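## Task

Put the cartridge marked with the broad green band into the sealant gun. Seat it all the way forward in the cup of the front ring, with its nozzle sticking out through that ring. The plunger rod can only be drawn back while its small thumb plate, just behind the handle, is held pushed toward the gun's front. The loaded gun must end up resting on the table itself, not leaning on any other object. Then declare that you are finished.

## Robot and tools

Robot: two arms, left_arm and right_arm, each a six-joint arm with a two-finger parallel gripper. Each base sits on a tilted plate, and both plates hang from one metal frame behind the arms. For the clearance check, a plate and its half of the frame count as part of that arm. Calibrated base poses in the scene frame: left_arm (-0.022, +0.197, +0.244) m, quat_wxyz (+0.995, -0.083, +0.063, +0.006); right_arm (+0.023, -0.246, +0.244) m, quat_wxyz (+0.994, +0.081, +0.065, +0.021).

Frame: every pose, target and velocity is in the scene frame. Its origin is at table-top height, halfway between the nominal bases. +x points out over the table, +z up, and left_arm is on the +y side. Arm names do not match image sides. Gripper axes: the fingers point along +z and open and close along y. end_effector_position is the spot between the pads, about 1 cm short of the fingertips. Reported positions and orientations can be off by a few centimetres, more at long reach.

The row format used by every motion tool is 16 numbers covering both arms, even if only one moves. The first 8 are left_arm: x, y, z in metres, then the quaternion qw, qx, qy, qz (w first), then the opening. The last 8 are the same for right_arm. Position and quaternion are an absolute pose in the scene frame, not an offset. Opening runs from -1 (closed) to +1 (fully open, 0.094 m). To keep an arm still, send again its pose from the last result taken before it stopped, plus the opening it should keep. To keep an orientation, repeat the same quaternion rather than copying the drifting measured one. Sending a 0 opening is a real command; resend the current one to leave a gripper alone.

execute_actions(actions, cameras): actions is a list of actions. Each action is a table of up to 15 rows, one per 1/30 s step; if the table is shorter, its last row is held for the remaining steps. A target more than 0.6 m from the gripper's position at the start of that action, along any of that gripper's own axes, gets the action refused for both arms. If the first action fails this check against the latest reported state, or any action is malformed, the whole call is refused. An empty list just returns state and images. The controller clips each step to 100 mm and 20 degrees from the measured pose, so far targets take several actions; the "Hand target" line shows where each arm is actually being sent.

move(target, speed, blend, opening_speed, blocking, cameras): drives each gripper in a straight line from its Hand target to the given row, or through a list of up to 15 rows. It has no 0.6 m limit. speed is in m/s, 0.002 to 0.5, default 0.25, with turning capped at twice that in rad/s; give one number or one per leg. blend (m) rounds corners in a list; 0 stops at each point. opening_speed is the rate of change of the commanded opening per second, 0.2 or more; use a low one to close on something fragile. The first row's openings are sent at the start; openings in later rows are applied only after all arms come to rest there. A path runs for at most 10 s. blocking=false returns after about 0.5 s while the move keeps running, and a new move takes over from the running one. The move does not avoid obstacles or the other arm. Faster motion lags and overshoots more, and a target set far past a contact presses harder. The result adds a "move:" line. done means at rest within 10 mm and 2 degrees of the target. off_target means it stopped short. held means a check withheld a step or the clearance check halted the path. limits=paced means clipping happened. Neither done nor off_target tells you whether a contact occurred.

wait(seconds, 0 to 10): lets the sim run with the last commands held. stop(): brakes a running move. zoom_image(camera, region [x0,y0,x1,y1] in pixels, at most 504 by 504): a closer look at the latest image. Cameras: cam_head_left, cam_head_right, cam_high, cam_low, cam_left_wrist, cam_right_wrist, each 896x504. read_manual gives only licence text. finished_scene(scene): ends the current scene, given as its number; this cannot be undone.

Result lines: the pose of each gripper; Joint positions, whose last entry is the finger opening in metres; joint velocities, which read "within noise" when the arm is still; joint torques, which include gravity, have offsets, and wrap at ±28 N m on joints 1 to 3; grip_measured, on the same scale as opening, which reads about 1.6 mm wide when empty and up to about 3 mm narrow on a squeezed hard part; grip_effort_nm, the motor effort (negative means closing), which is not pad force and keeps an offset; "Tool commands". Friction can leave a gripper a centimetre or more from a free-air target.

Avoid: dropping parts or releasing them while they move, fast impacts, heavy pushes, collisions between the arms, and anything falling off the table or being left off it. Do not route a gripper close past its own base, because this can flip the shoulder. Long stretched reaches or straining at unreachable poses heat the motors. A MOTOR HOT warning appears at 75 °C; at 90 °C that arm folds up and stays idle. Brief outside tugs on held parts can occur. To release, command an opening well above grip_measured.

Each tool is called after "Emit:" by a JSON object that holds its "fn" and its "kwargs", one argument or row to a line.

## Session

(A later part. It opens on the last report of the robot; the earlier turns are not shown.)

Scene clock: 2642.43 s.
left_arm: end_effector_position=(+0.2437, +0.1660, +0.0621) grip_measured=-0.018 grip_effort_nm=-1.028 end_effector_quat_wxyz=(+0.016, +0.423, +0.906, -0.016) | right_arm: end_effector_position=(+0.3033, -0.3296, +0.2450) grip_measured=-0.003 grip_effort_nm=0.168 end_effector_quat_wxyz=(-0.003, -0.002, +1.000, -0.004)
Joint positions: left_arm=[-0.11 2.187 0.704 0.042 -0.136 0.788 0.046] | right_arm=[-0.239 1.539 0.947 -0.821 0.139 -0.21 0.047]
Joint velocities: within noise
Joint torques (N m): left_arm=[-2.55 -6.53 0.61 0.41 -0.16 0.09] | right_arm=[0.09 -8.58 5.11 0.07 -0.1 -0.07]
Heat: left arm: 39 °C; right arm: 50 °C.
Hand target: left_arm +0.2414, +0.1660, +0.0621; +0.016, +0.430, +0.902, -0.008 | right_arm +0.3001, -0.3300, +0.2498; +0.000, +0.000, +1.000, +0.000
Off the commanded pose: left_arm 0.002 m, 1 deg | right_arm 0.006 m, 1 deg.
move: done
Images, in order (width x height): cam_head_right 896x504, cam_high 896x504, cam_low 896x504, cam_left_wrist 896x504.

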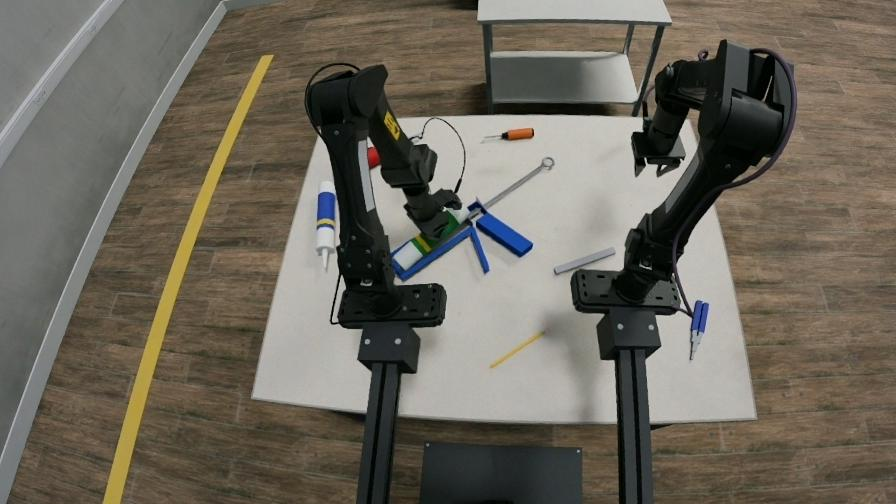

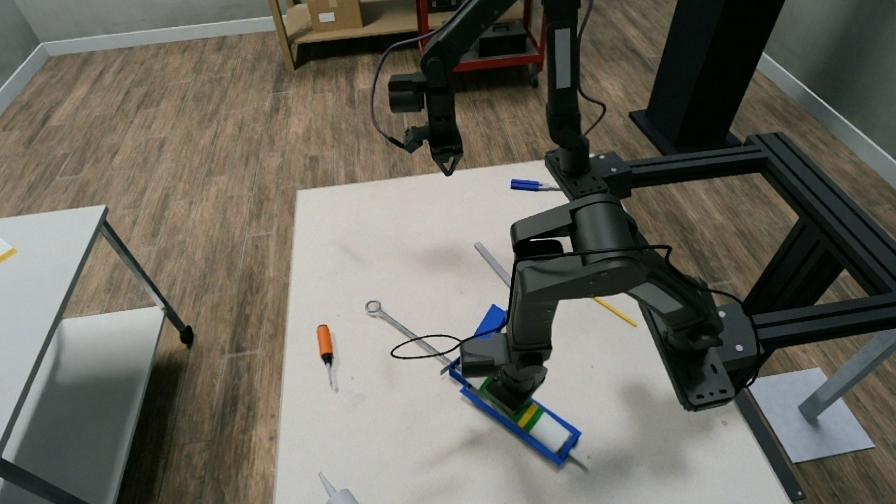

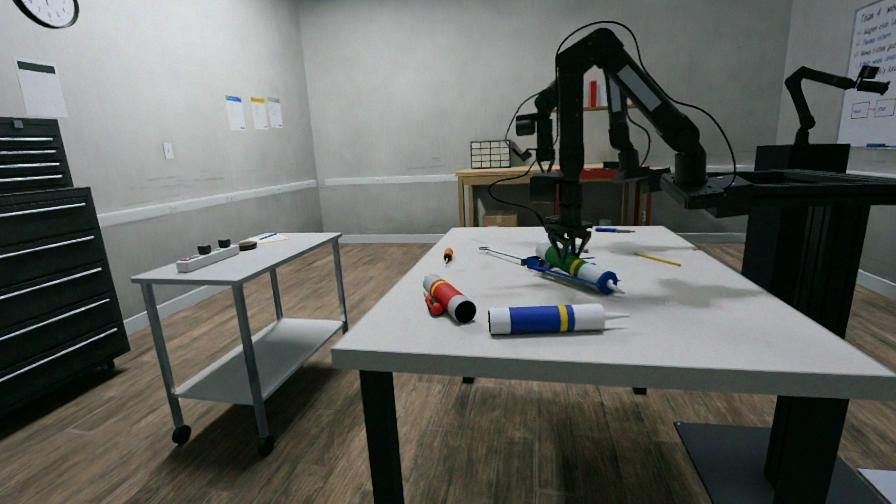

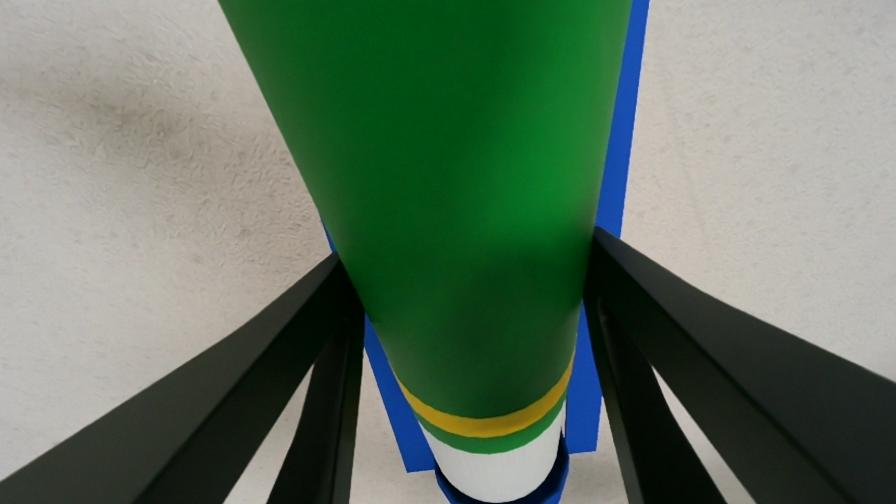

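Emit:
{"fn": "move", "kwargs": {
  "target": [0.2375,0.1690,0.0620,0.0158,0.4305,0.9025,-0.0074,-0.35,0.30,-0.33,0.25,0,0,1,0,0.0],
  "speed": 0.04,
  "cameras": ["cam_low","cam_head_right","cam_left_wrist","cam_high"]
}}

Emit:
{"fn": "zoom_image", "kwargs": {
  "camera": "cam_low",
  "region": [520, 220, 640, 310]
}}

Emit:
{"fn": "zoom_image", "kwargs": {
  "camera": "cam_head_right",
  "region": [370, 180, 510, 290]
}}

Emit:
{"fn": "zoom_image", "kwargs": {
  "camera": "cam_high",
  "region": [430, 340, 600, 470]
}}

Scene clock: 2648.50 s.
left_arm: end_effector_position=(+0.2432, +0.1661, +0.0622) grip_measured=-0.018 grip_effort_nm=-1.028 end_effector_quat_wxyz=(+0.023, +0.422, +0.906, -0.013) | right_arm: end_effector_position=(+0.3033, -0.3296, +0.2450) grip_measured=-0.003 grip_effort_nm=0.173 end_effector_quat_wxyz=(-0.003, -0.002, +1.000, -0.004)
Joint positions: left_arm=[-0.11 2.183 0.687 0.068 -0.137 0.788 0.046] | right_arm=[-0.239 1.539 0.947 -0.821 0.139 -0.21 0.047]
Joint velocities: within noise
Joint torques (N m): left_arm=[-1.81 -6.58 0.43 0.32 -0.15 0.18] | right_arm=[0.18 -8.62 5.11 0.04 -0.09 -0.04]
Heat: left arm: 39 °C; right arm: 50 °C.
Hand target: left_arm +0.2376, +0.1690, +0.0620; +0.016, +0.430, +0.902, -0.007 | right_arm +0.3001, -0.3300, +0.2498; +0.000, +0.000, +1.000, +0.000
Off the commanded pose: left_arm 0.006 m, 1 deg | right_arm 0.006 m, 1 deg.
move: done
Images, in order (width x height): cam_head_right 896x504, cam_high 896x504, cam_low 896x504, cam_left_wrist 896x504.

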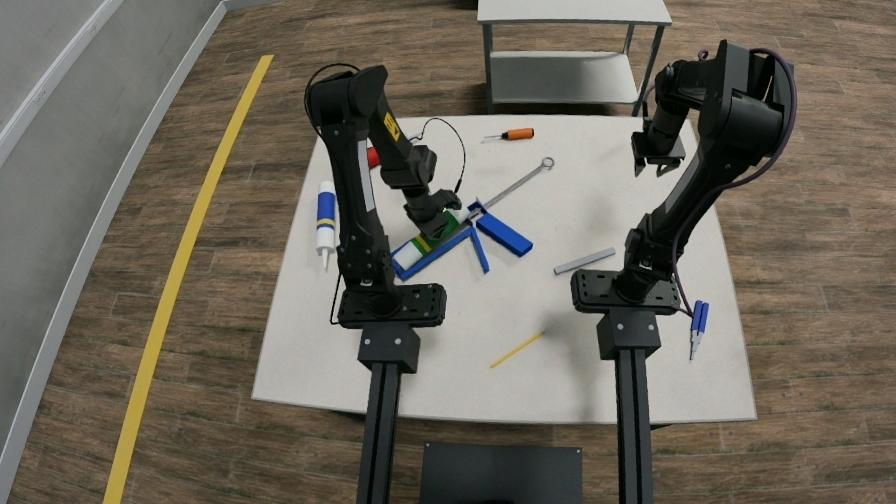

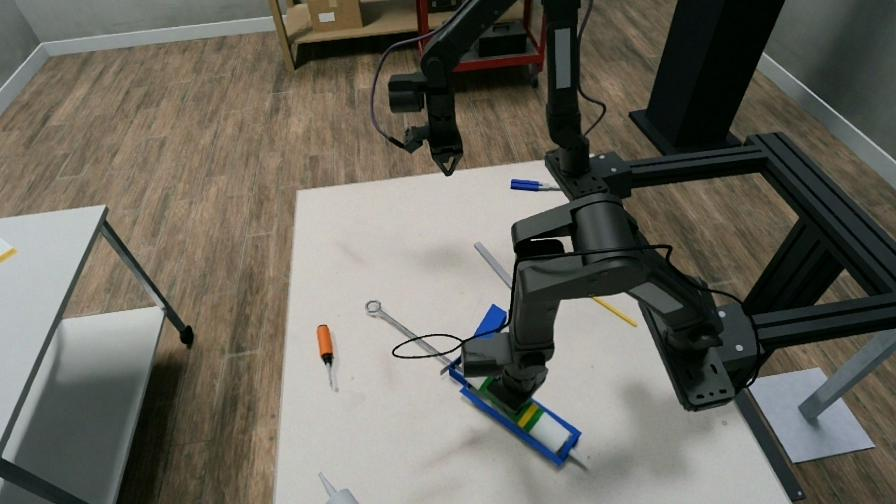

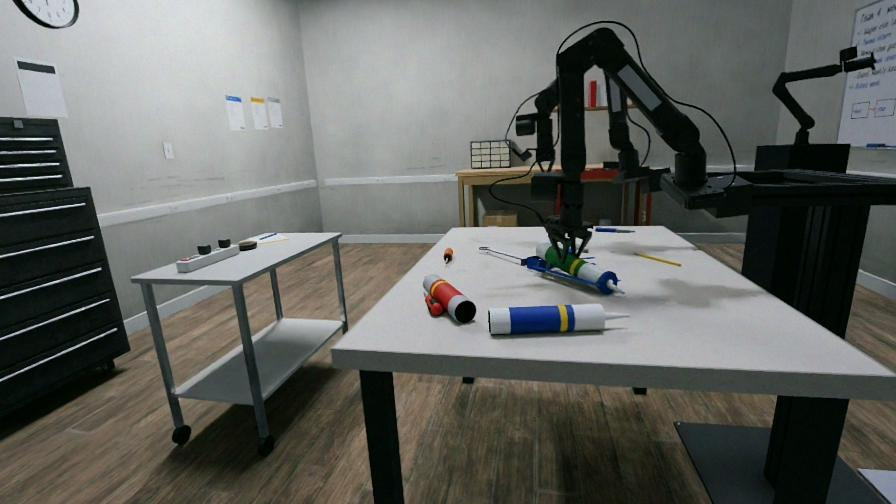

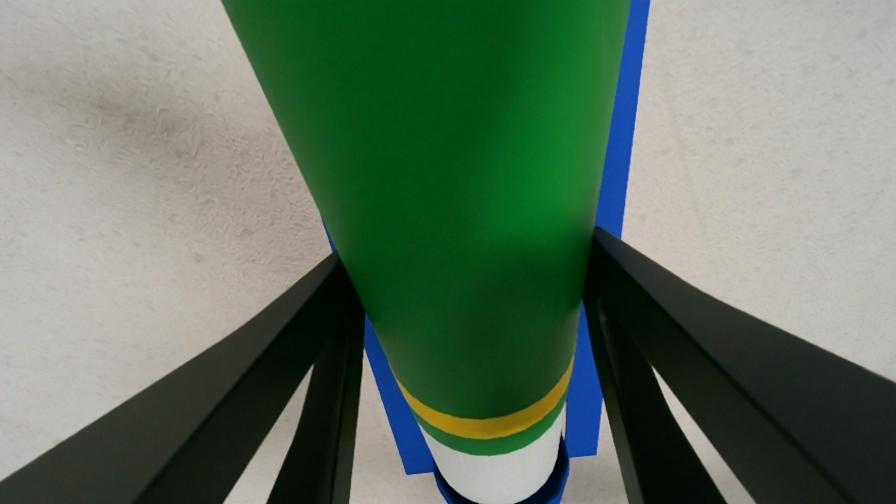

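Scaled by 4.200 from the camera's 896x504 image, which has a finer 1280x720 frame.

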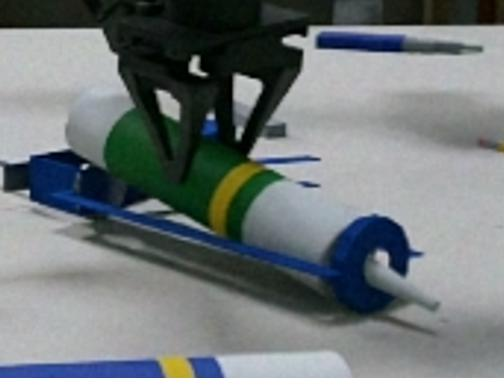

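Scaled by 3.600 from the camera's 896x504 image, which has a finer 1280x720 frame.

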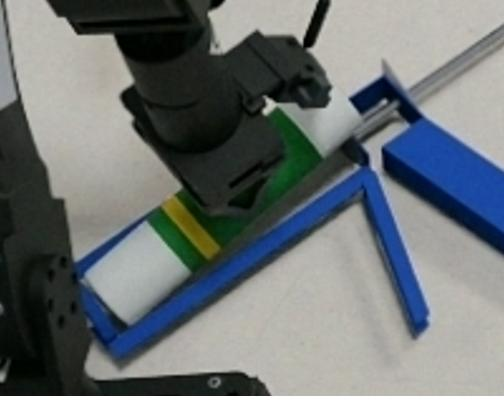

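Scaled by 2.965 from the camera's 896x504 image, which has a finer 1280x720 frame.

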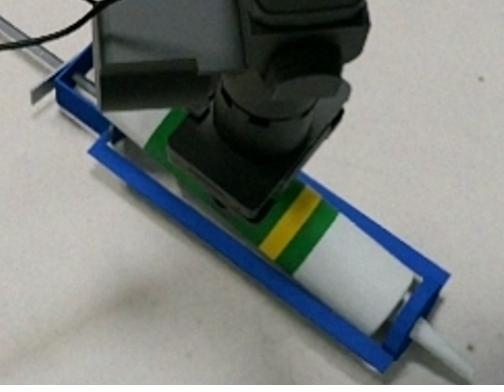

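Emit:
{"fn": "move", "kwargs": {
  "target": [0.2375,0.1690,0.0700,0.0395,0.4302,0.9023,-0.0188,-0.35,0.30,-0.33,0.25,0,0,1,0,0.0],
  "speed": 0.04,
  "cameras": ["cam_low","cam_head_right","cam_left_wrist","cam_high"]
}}

Emit:
{"fn": "zoom_image", "kwargs": {
  "camera": "cam_low",
  "region": [520, 220, 640, 310]
}}

Emit:
{"fn": "zoom_image", "kwargs": {
  "camera": "cam_head_right",
  "region": [370, 180, 510, 290]
}}

Emit:
{"fn": "zoom_image", "kwargs": {
  "camera": "cam_high",
  "region": [430, 340, 600, 470]
}}

Scene clock: 2652.20 s.
left_arm: end_effector_position=(+0.2303, +0.1687, +0.0615) grip_measured=-0.018 grip_effort_nm=-1.023 end_effector_quat_wxyz=(+0.025, +0.430, +0.902, -0.018) | right_arm: end_effector_position=(+0.3033, -0.3296, +0.2450) grip_measured=-0.003 grip_effort_nm=0.173 end_effector_quat_wxyz=(-0.003, -0.002, +1.000, -0.004)
Joint positions: left_arm=[-0.096 2.172 0.632 0.115 -0.124 0.819 0.046] | right_arm=[-0.239 1.539 0.947 -0.821 0.139 -0.21 0.047]
Joint velocities: within noise
Joint torques (N m): left_arm=[-1.09 -9.2 0.9 0.29 0.14 0.13] | right_arm=[0.1 -8.58 5.12 0.1 -0.09 -0.05]
Heat: left arm: 40 °C; right arm: 50 °C.
Hand target: left_arm +0.2374, +0.1690, +0.0696; +0.039, +0.430, +0.902, -0.019 | right_arm +0.3001, -0.3300, +0.2498; +0.000, +0.000, +1.000, +0.000
Off the commanded pose: left_arm 0.011 m, 2 deg | right_arm 0.006 m, 1 deg.
move: off_target (left_arm)
Images, in order (width x height): cam_head_right 896x504, cam_high 896x504, cam_low 896x504, cam_left_wrist 896x504.

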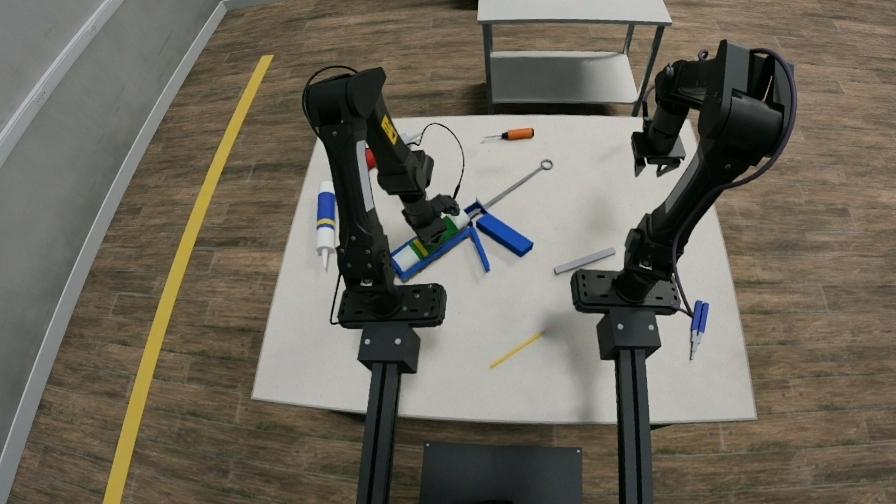

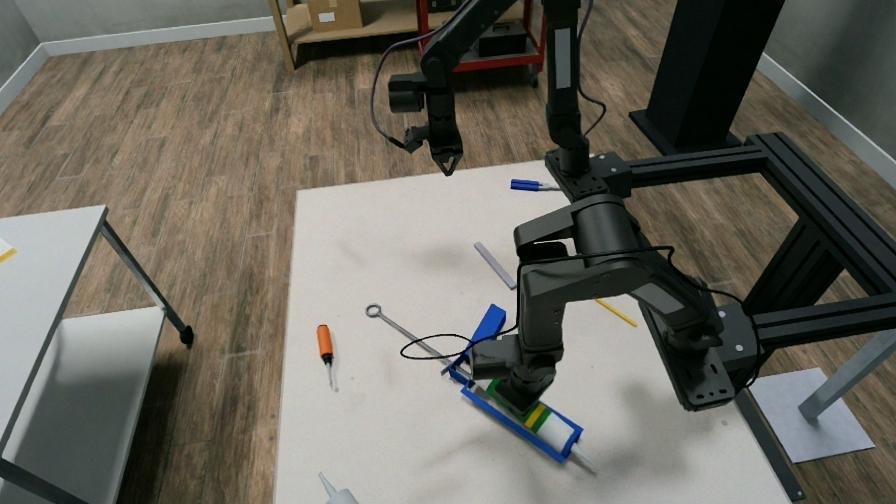

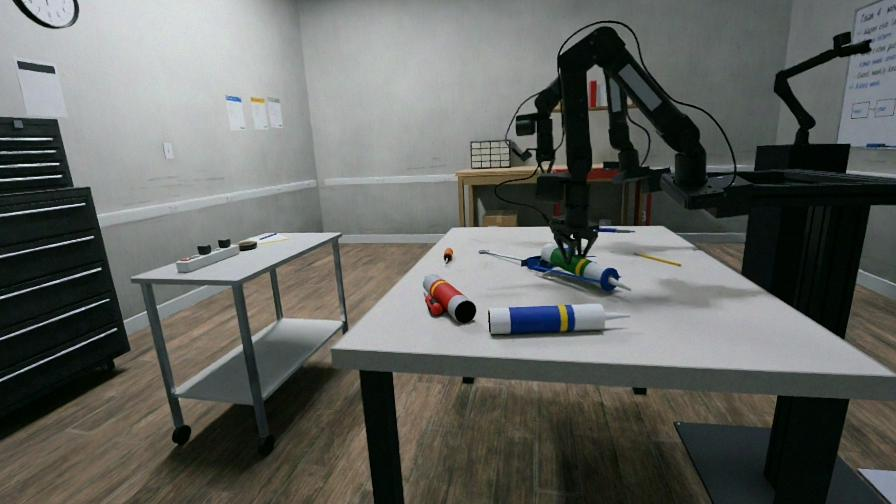

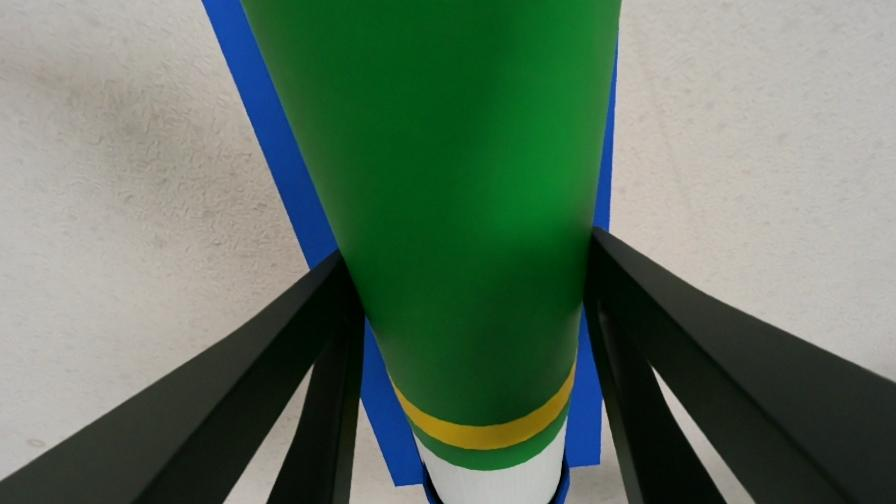

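Scaled by 4.200 from the camera's 896x504 image, which has a finer 1280x720 frame.

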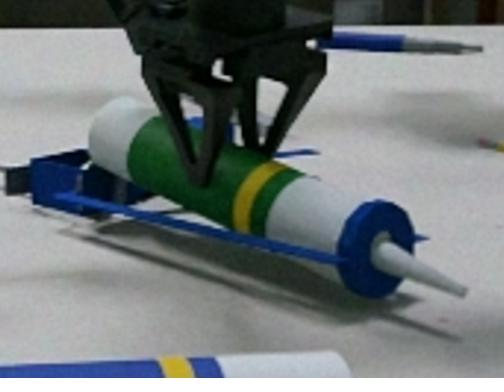

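Scaled by 3.600 from the camera's 896x504 image, which has a finer 1280x720 frame.

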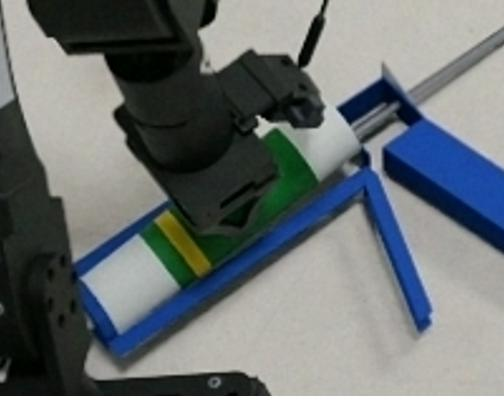

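Scaled by 2.965 from the camera's 896x504 image, which has a finer 1280x720 frame.

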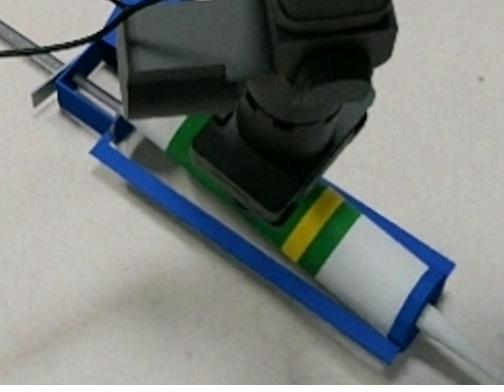

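Emit:
{"fn": "move", "kwargs": {
  "target": [0.2355,0.1715,0.0580,0.0158,0.4305,0.9025,-0.0074,-0.35,0.30,-0.33,0.25,0,0,1,0,0.0],
  "speed": 0.04,
  "cameras": ["cam_low","cam_head_right","cam_left_wrist","cam_high"]
}}

Emit:
{"fn": "zoom_image", "kwargs": {
  "camera": "cam_low",
  "region": [520, 220, 640, 310]
}}

Emit:
{"fn": "zoom_image", "kwargs": {
  "camera": "cam_head_right",
  "region": [370, 180, 510, 290]
}}

Emit:
{"fn": "zoom_image", "kwargs": {
  "camera": "cam_high",
  "region": [430, 340, 600, 470]
}}

Scene clock: 2658.30 s.
left_arm: end_effector_position=(+0.2351, +0.1718, +0.0601) grip_measured=-0.018 grip_effort_nm=-1.033 end_effector_quat_wxyz=(+0.022, +0.430, +0.902, -0.008) | right_arm: end_effector_position=(+0.3033, -0.3296, +0.2450) grip_measured=-0.003 grip_effort_nm=0.173 end_effector_quat_wxyz=(-0.003, -0.002, +1.000, -0.004)
Joint positions: left_arm=[-0.096 2.181 0.65 0.108 -0.144 0.82 0.046] | right_arm=[-0.239 1.539 0.947 -0.821 0.139 -0.21 0.047]
Joint velocities: within noise
Joint torques (N m): left_arm=[-1.94 -5.38 2.8 0.21 -0.05 -0.05] | right_arm=[0.12 -8.62 5.18 0.06 -0.11 -0.07]
Heat: left arm: 41 °C; right arm: 50 °C.
Hand target: left_arm +0.2354, +0.1715, +0.0580; +0.016, +0.431, +0.902, -0.007 | right_arm +0.3001, -0.3300, +0.2498; +0.000, +0.000, +1.000, +0.000
Off the commanded pose: left_arm 0.002 m, 1 deg | right_arm 0.006 m, 1 deg.
move: done
Images, in order (width x height): cam_head_right 896x504, cam_high 896x504, cam_low 896x504, cam_left_wrist 896x504.

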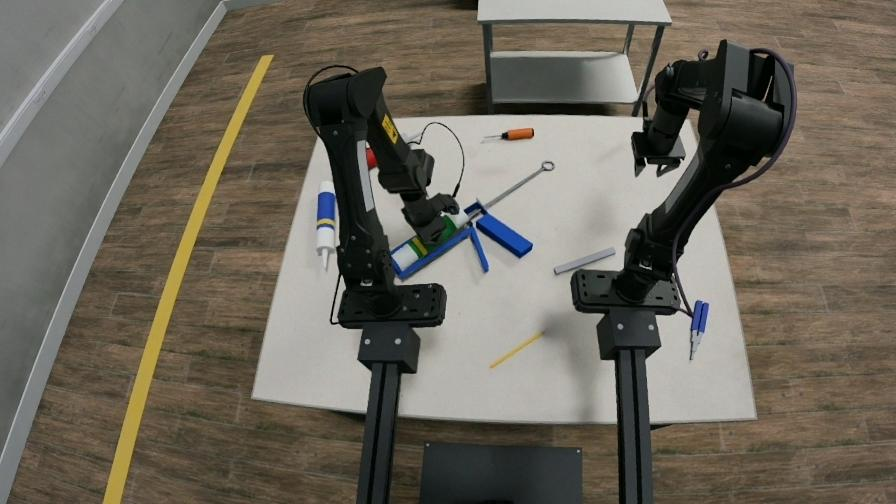

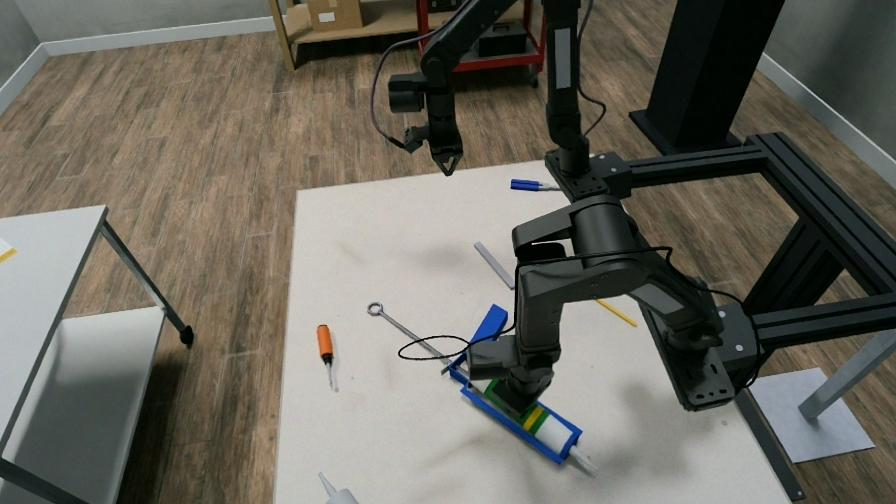

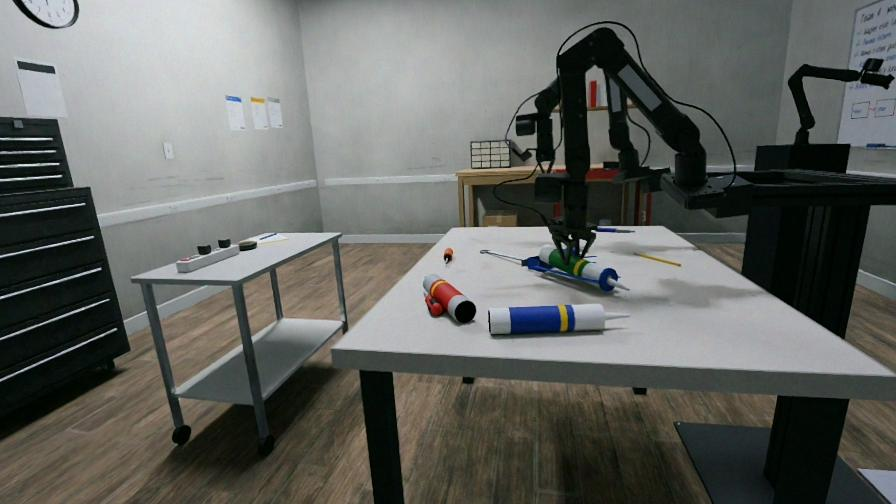

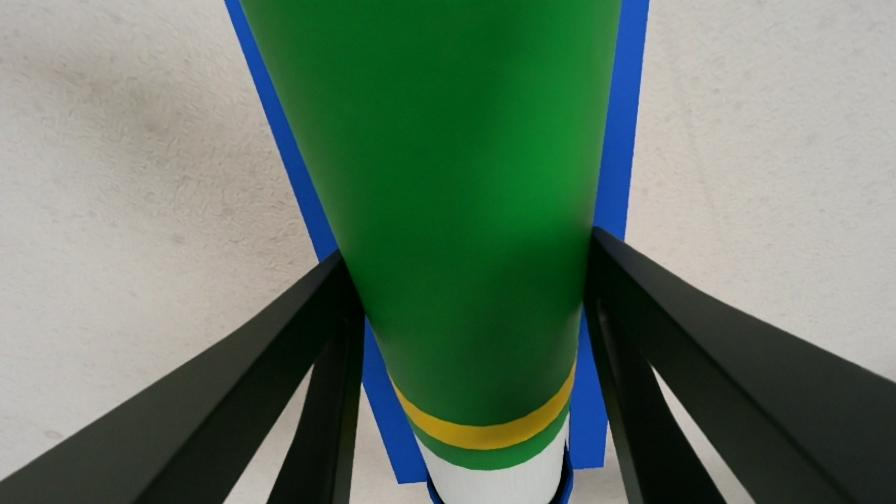

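Scaled by 4.200 from the camera's 896x504 image, which has a finer 1280x720 frame.

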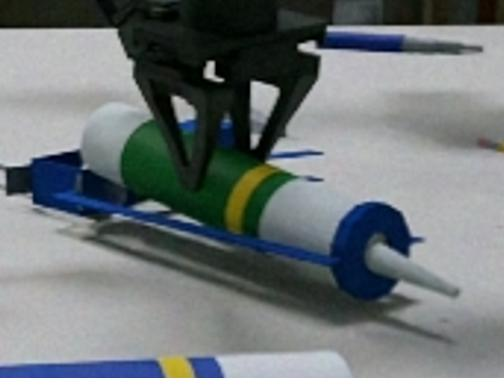

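Scaled by 3.600 from the camera's 896x504 image, which has a finer 1280x720 frame.

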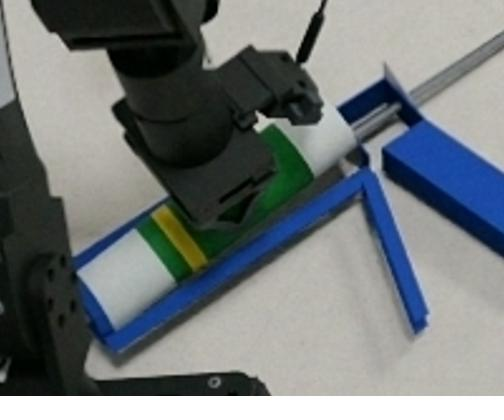

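Scaled by 2.965 from the camera's 896x504 image, which has a finer 1280x720 frame.

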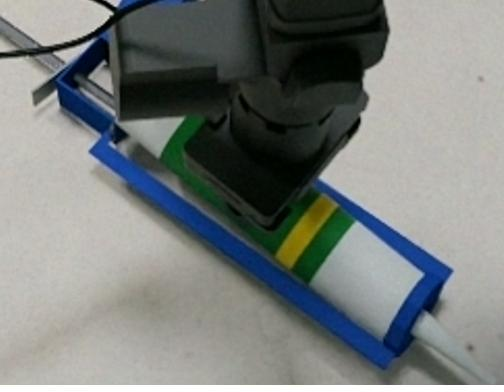

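Emit:
{"fn": "move", "kwargs": {
  "target": [0.2340,0.1730,0.0500,0.0158,0.4305,0.9025,-0.0074,-0.35,0.30,-0.33,0.25,0,0,1,0,0.0],
  "speed": 0.04,
  "cameras": ["cam_low","cam_head_right","cam_left_wrist","cam_high"]
}}

Emit:
{"fn": "zoom_image", "kwargs": {
  "camera": "cam_low",
  "region": [520, 220, 640, 310]
}}

Emit:
{"fn": "zoom_image", "kwargs": {
  "camera": "cam_head_right",
  "region": [370, 180, 510, 290]
}}

Emit:
{"fn": "zoom_image", "kwargs": {
  "camera": "cam_high",
  "region": [430, 340, 600, 470]
}}

Scene clock: 2662.43 s.
left_arm: end_effector_position=(+0.2317, +0.1715, +0.0534) grip_measured=-0.018 grip_effort_nm=-1.028 end_effector_quat_wxyz=(+0.015, +0.431, +0.902, -0.009) | right_arm: end_effector_position=(+0.3033, -0.3296, +0.2450) grip_measured=-0.003 grip_effort_nm=0.173 end_effector_quat_wxyz=(-0.003, -0.002, +1.000, -0.004)
Joint positions: left_arm=[-0.096 2.214 0.657 0.119 -0.148 0.82 0.046] | right_arm=[-0.239 1.539 0.947 -0.821 0.139 -0.21 0.047]
Joint velocities: within noise
Joint torques (N m): left_arm=[-0.92 -5.12 1.96 0.39 -0.01 0.09] | right_arm=[0.08 -8.61 5.16 0.08 -0.09 -0.05]
Heat: left arm: 41 °C; right arm: 50 °C.
Hand target: left_arm +0.2338, +0.1731, +0.0501; +0.016, +0.431, +0.902, -0.007 | right_arm +0.3001, -0.3300, +0.2498; +0.000, +0.000, +1.000, +0.000
Off the commanded pose: left_arm 0.004 m, 0 deg | right_arm 0.006 m, 1 deg.
move: done
Images, in order (width x height): cam_head_right 896x504, cam_high 896x504, cam_low 896x504, cam_left_wrist 896x504.

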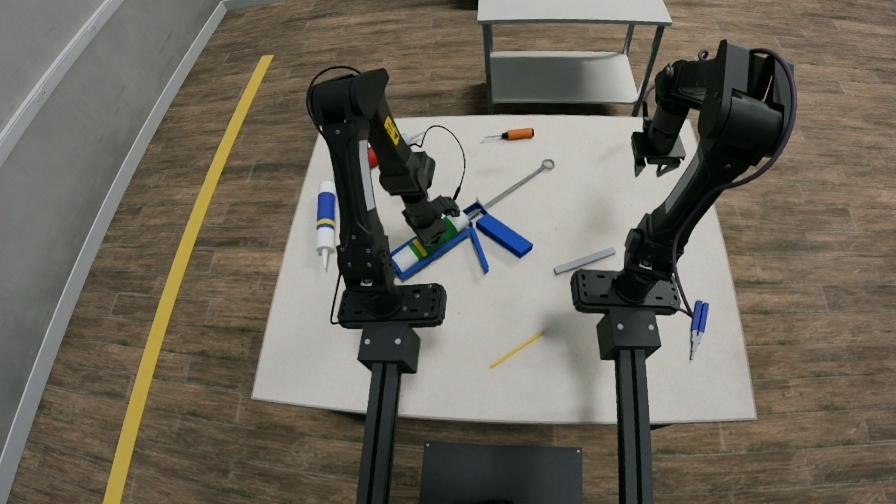

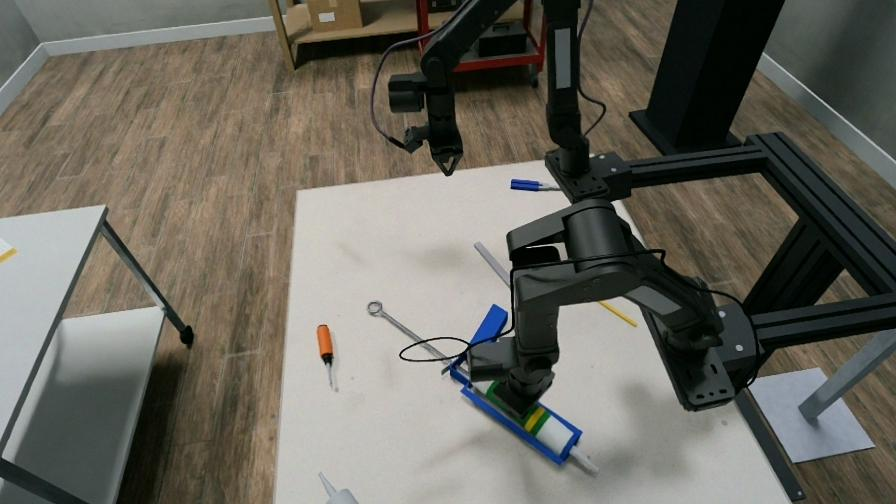

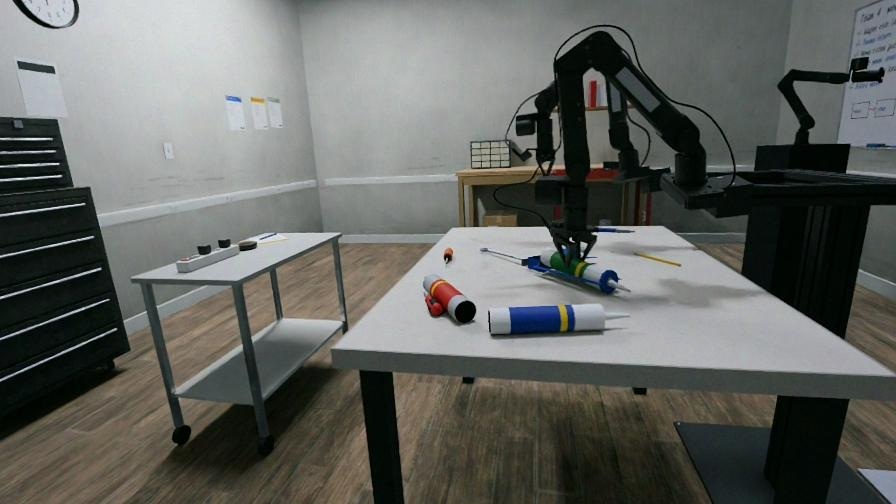

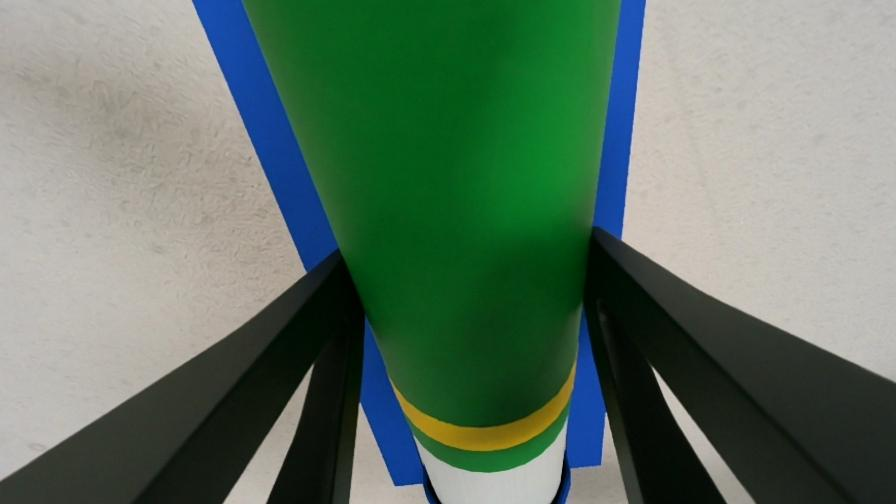

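Scaled by 4.200 from the camera's 896x504 image, which has a finer 1280x720 frame.

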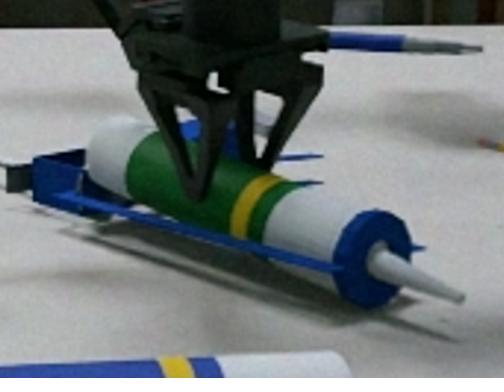

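Scaled by 3.600 from the camera's 896x504 image, which has a finer 1280x720 frame.

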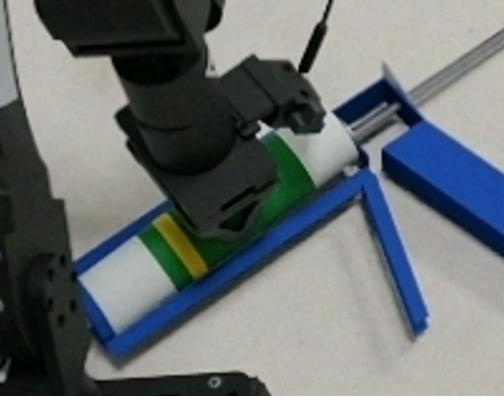

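Scaled by 2.965 from the camera's 896x504 image, which has a finer 1280x720 frame.

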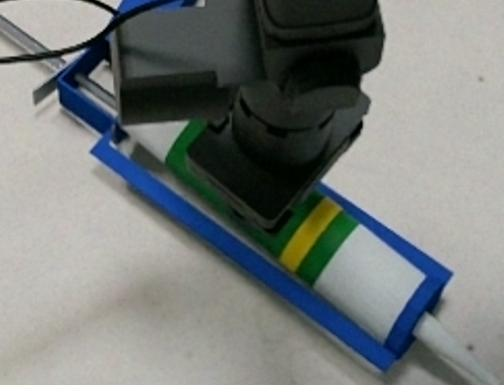

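Emit:
{"fn": "move", "kwargs": {
  "target": [0.2355,0.1735,0.0430,0.0158,0.4305,0.9025,-0.0074,-0.35,0.30,-0.33,0.25,0,0,1,0,0.0],
  "speed": 0.04,
  "cameras": ["cam_low","cam_head_right","cam_left_wrist","cam_high"]
}}

Emit:
{"fn": "zoom_image", "kwargs": {
  "camera": "cam_low",
  "region": [520, 220, 640, 310]
}}

Emit:
{"fn": "zoom_image", "kwargs": {
  "camera": "cam_head_right",
  "region": [370, 180, 510, 290]
}}

Emit:
{"fn": "zoom_image", "kwargs": {
  "camera": "cam_high",
  "region": [430, 340, 600, 470]
}}

Scene clock: 2668.60 s.
left_arm: end_effector_position=(+0.2316, +0.1725, +0.0465) grip_measured=-0.018 grip_effort_nm=-1.028 end_effector_quat_wxyz=(+0.011, +0.430, +0.903, -0.009) | right_arm: end_effector_position=(+0.3033, -0.3296, +0.2450) grip_measured=-0.003 grip_effort_nm=0.173 end_effector_quat_wxyz=(-0.003, -0.002, +1.000, -0.004)
Joint positions: left_arm=[-0.089 2.246 0.671 0.133 -0.149 0.824 0.046] | right_arm=[-0.239 1.539 0.947 -0.821 0.139 -0.21 0.047]
Joint velocities: within noise
Joint torques (N m): left_arm=[-0.99 -5.18 1.96 0.45 0.02 0.16] | right_arm=[0.13 -8.66 5.16 0.08 -0.09 -0.05]
Heat: left arm: 40 °C; right arm: 50 °C.
Hand target: left_arm +0.2353, +0.1735, +0.0431; +0.016, +0.431, +0.902, -0.008 | right_arm +0.3001, -0.3300, +0.2498; +0.000, +0.000, +1.000, +0.000
Off the commanded pose: left_arm 0.005 m, 1 deg | right_arm 0.006 m, 1 deg.
move: done
Images, in order (width x height): cam_head_right 896x504, cam_high 896x504, cam_low 896x504, cam_left_wrist 896x504.

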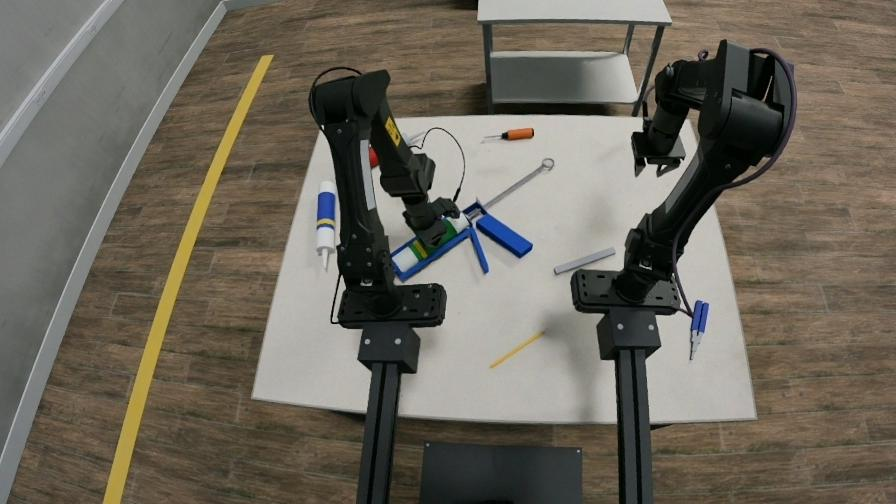

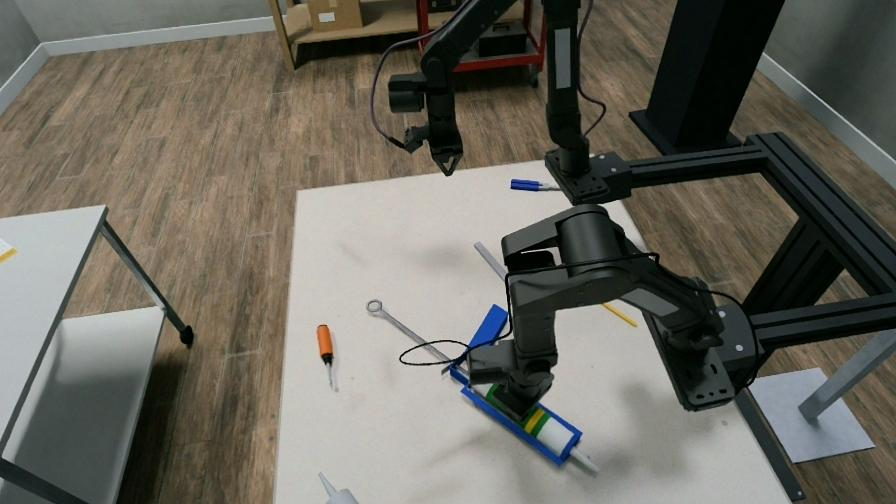

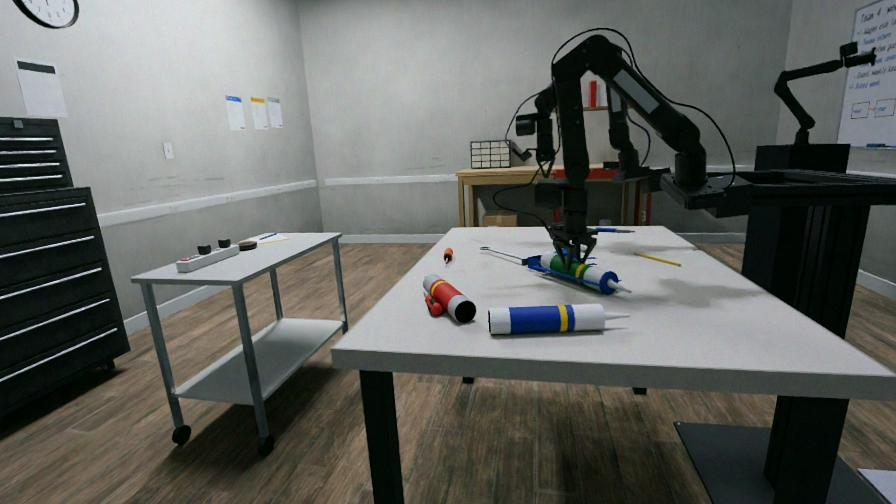

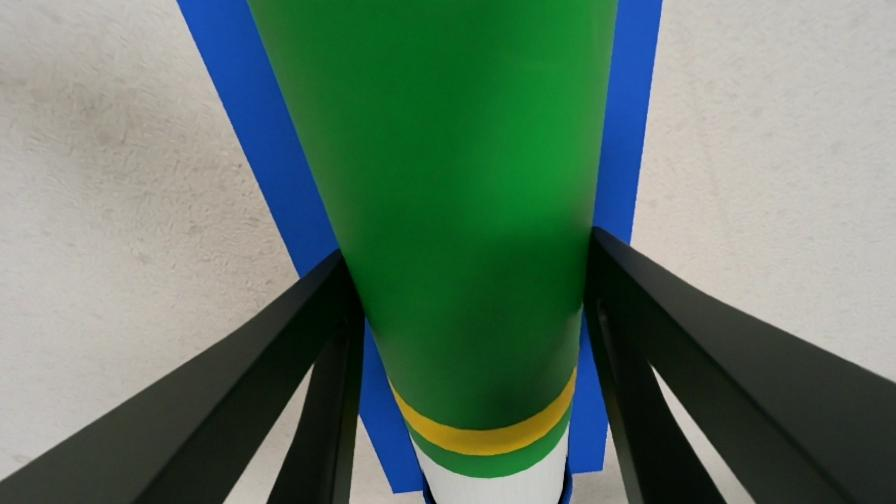

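Scaled by 4.200 from the camera's 896x504 image, which has a finer 1280x720 frame.

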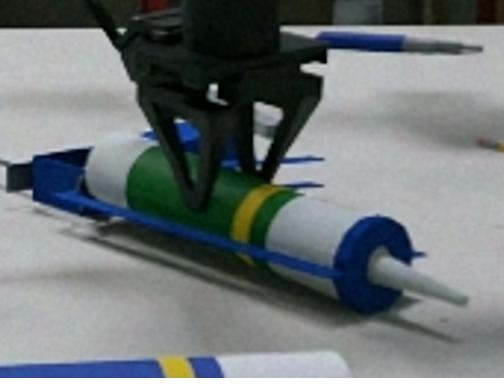

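Scaled by 3.600 from the camera's 896x504 image, which has a finer 1280x720 frame.

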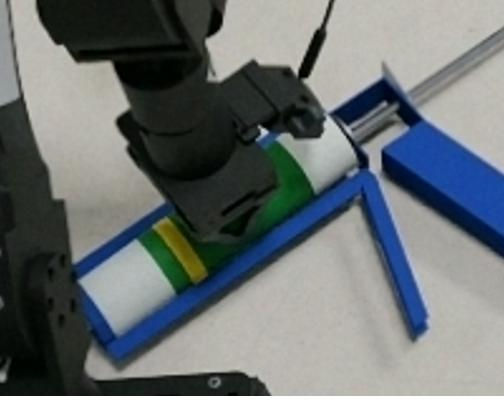

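Scaled by 2.965 from the camera's 896x504 image, which has a finer 1280x720 frame.

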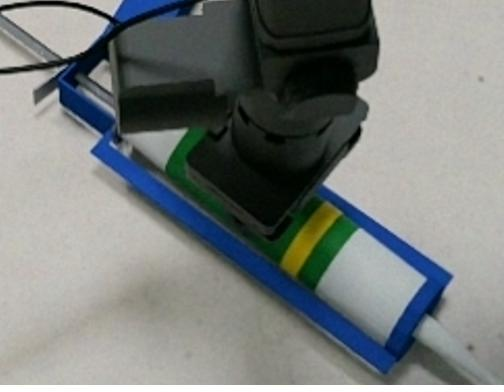

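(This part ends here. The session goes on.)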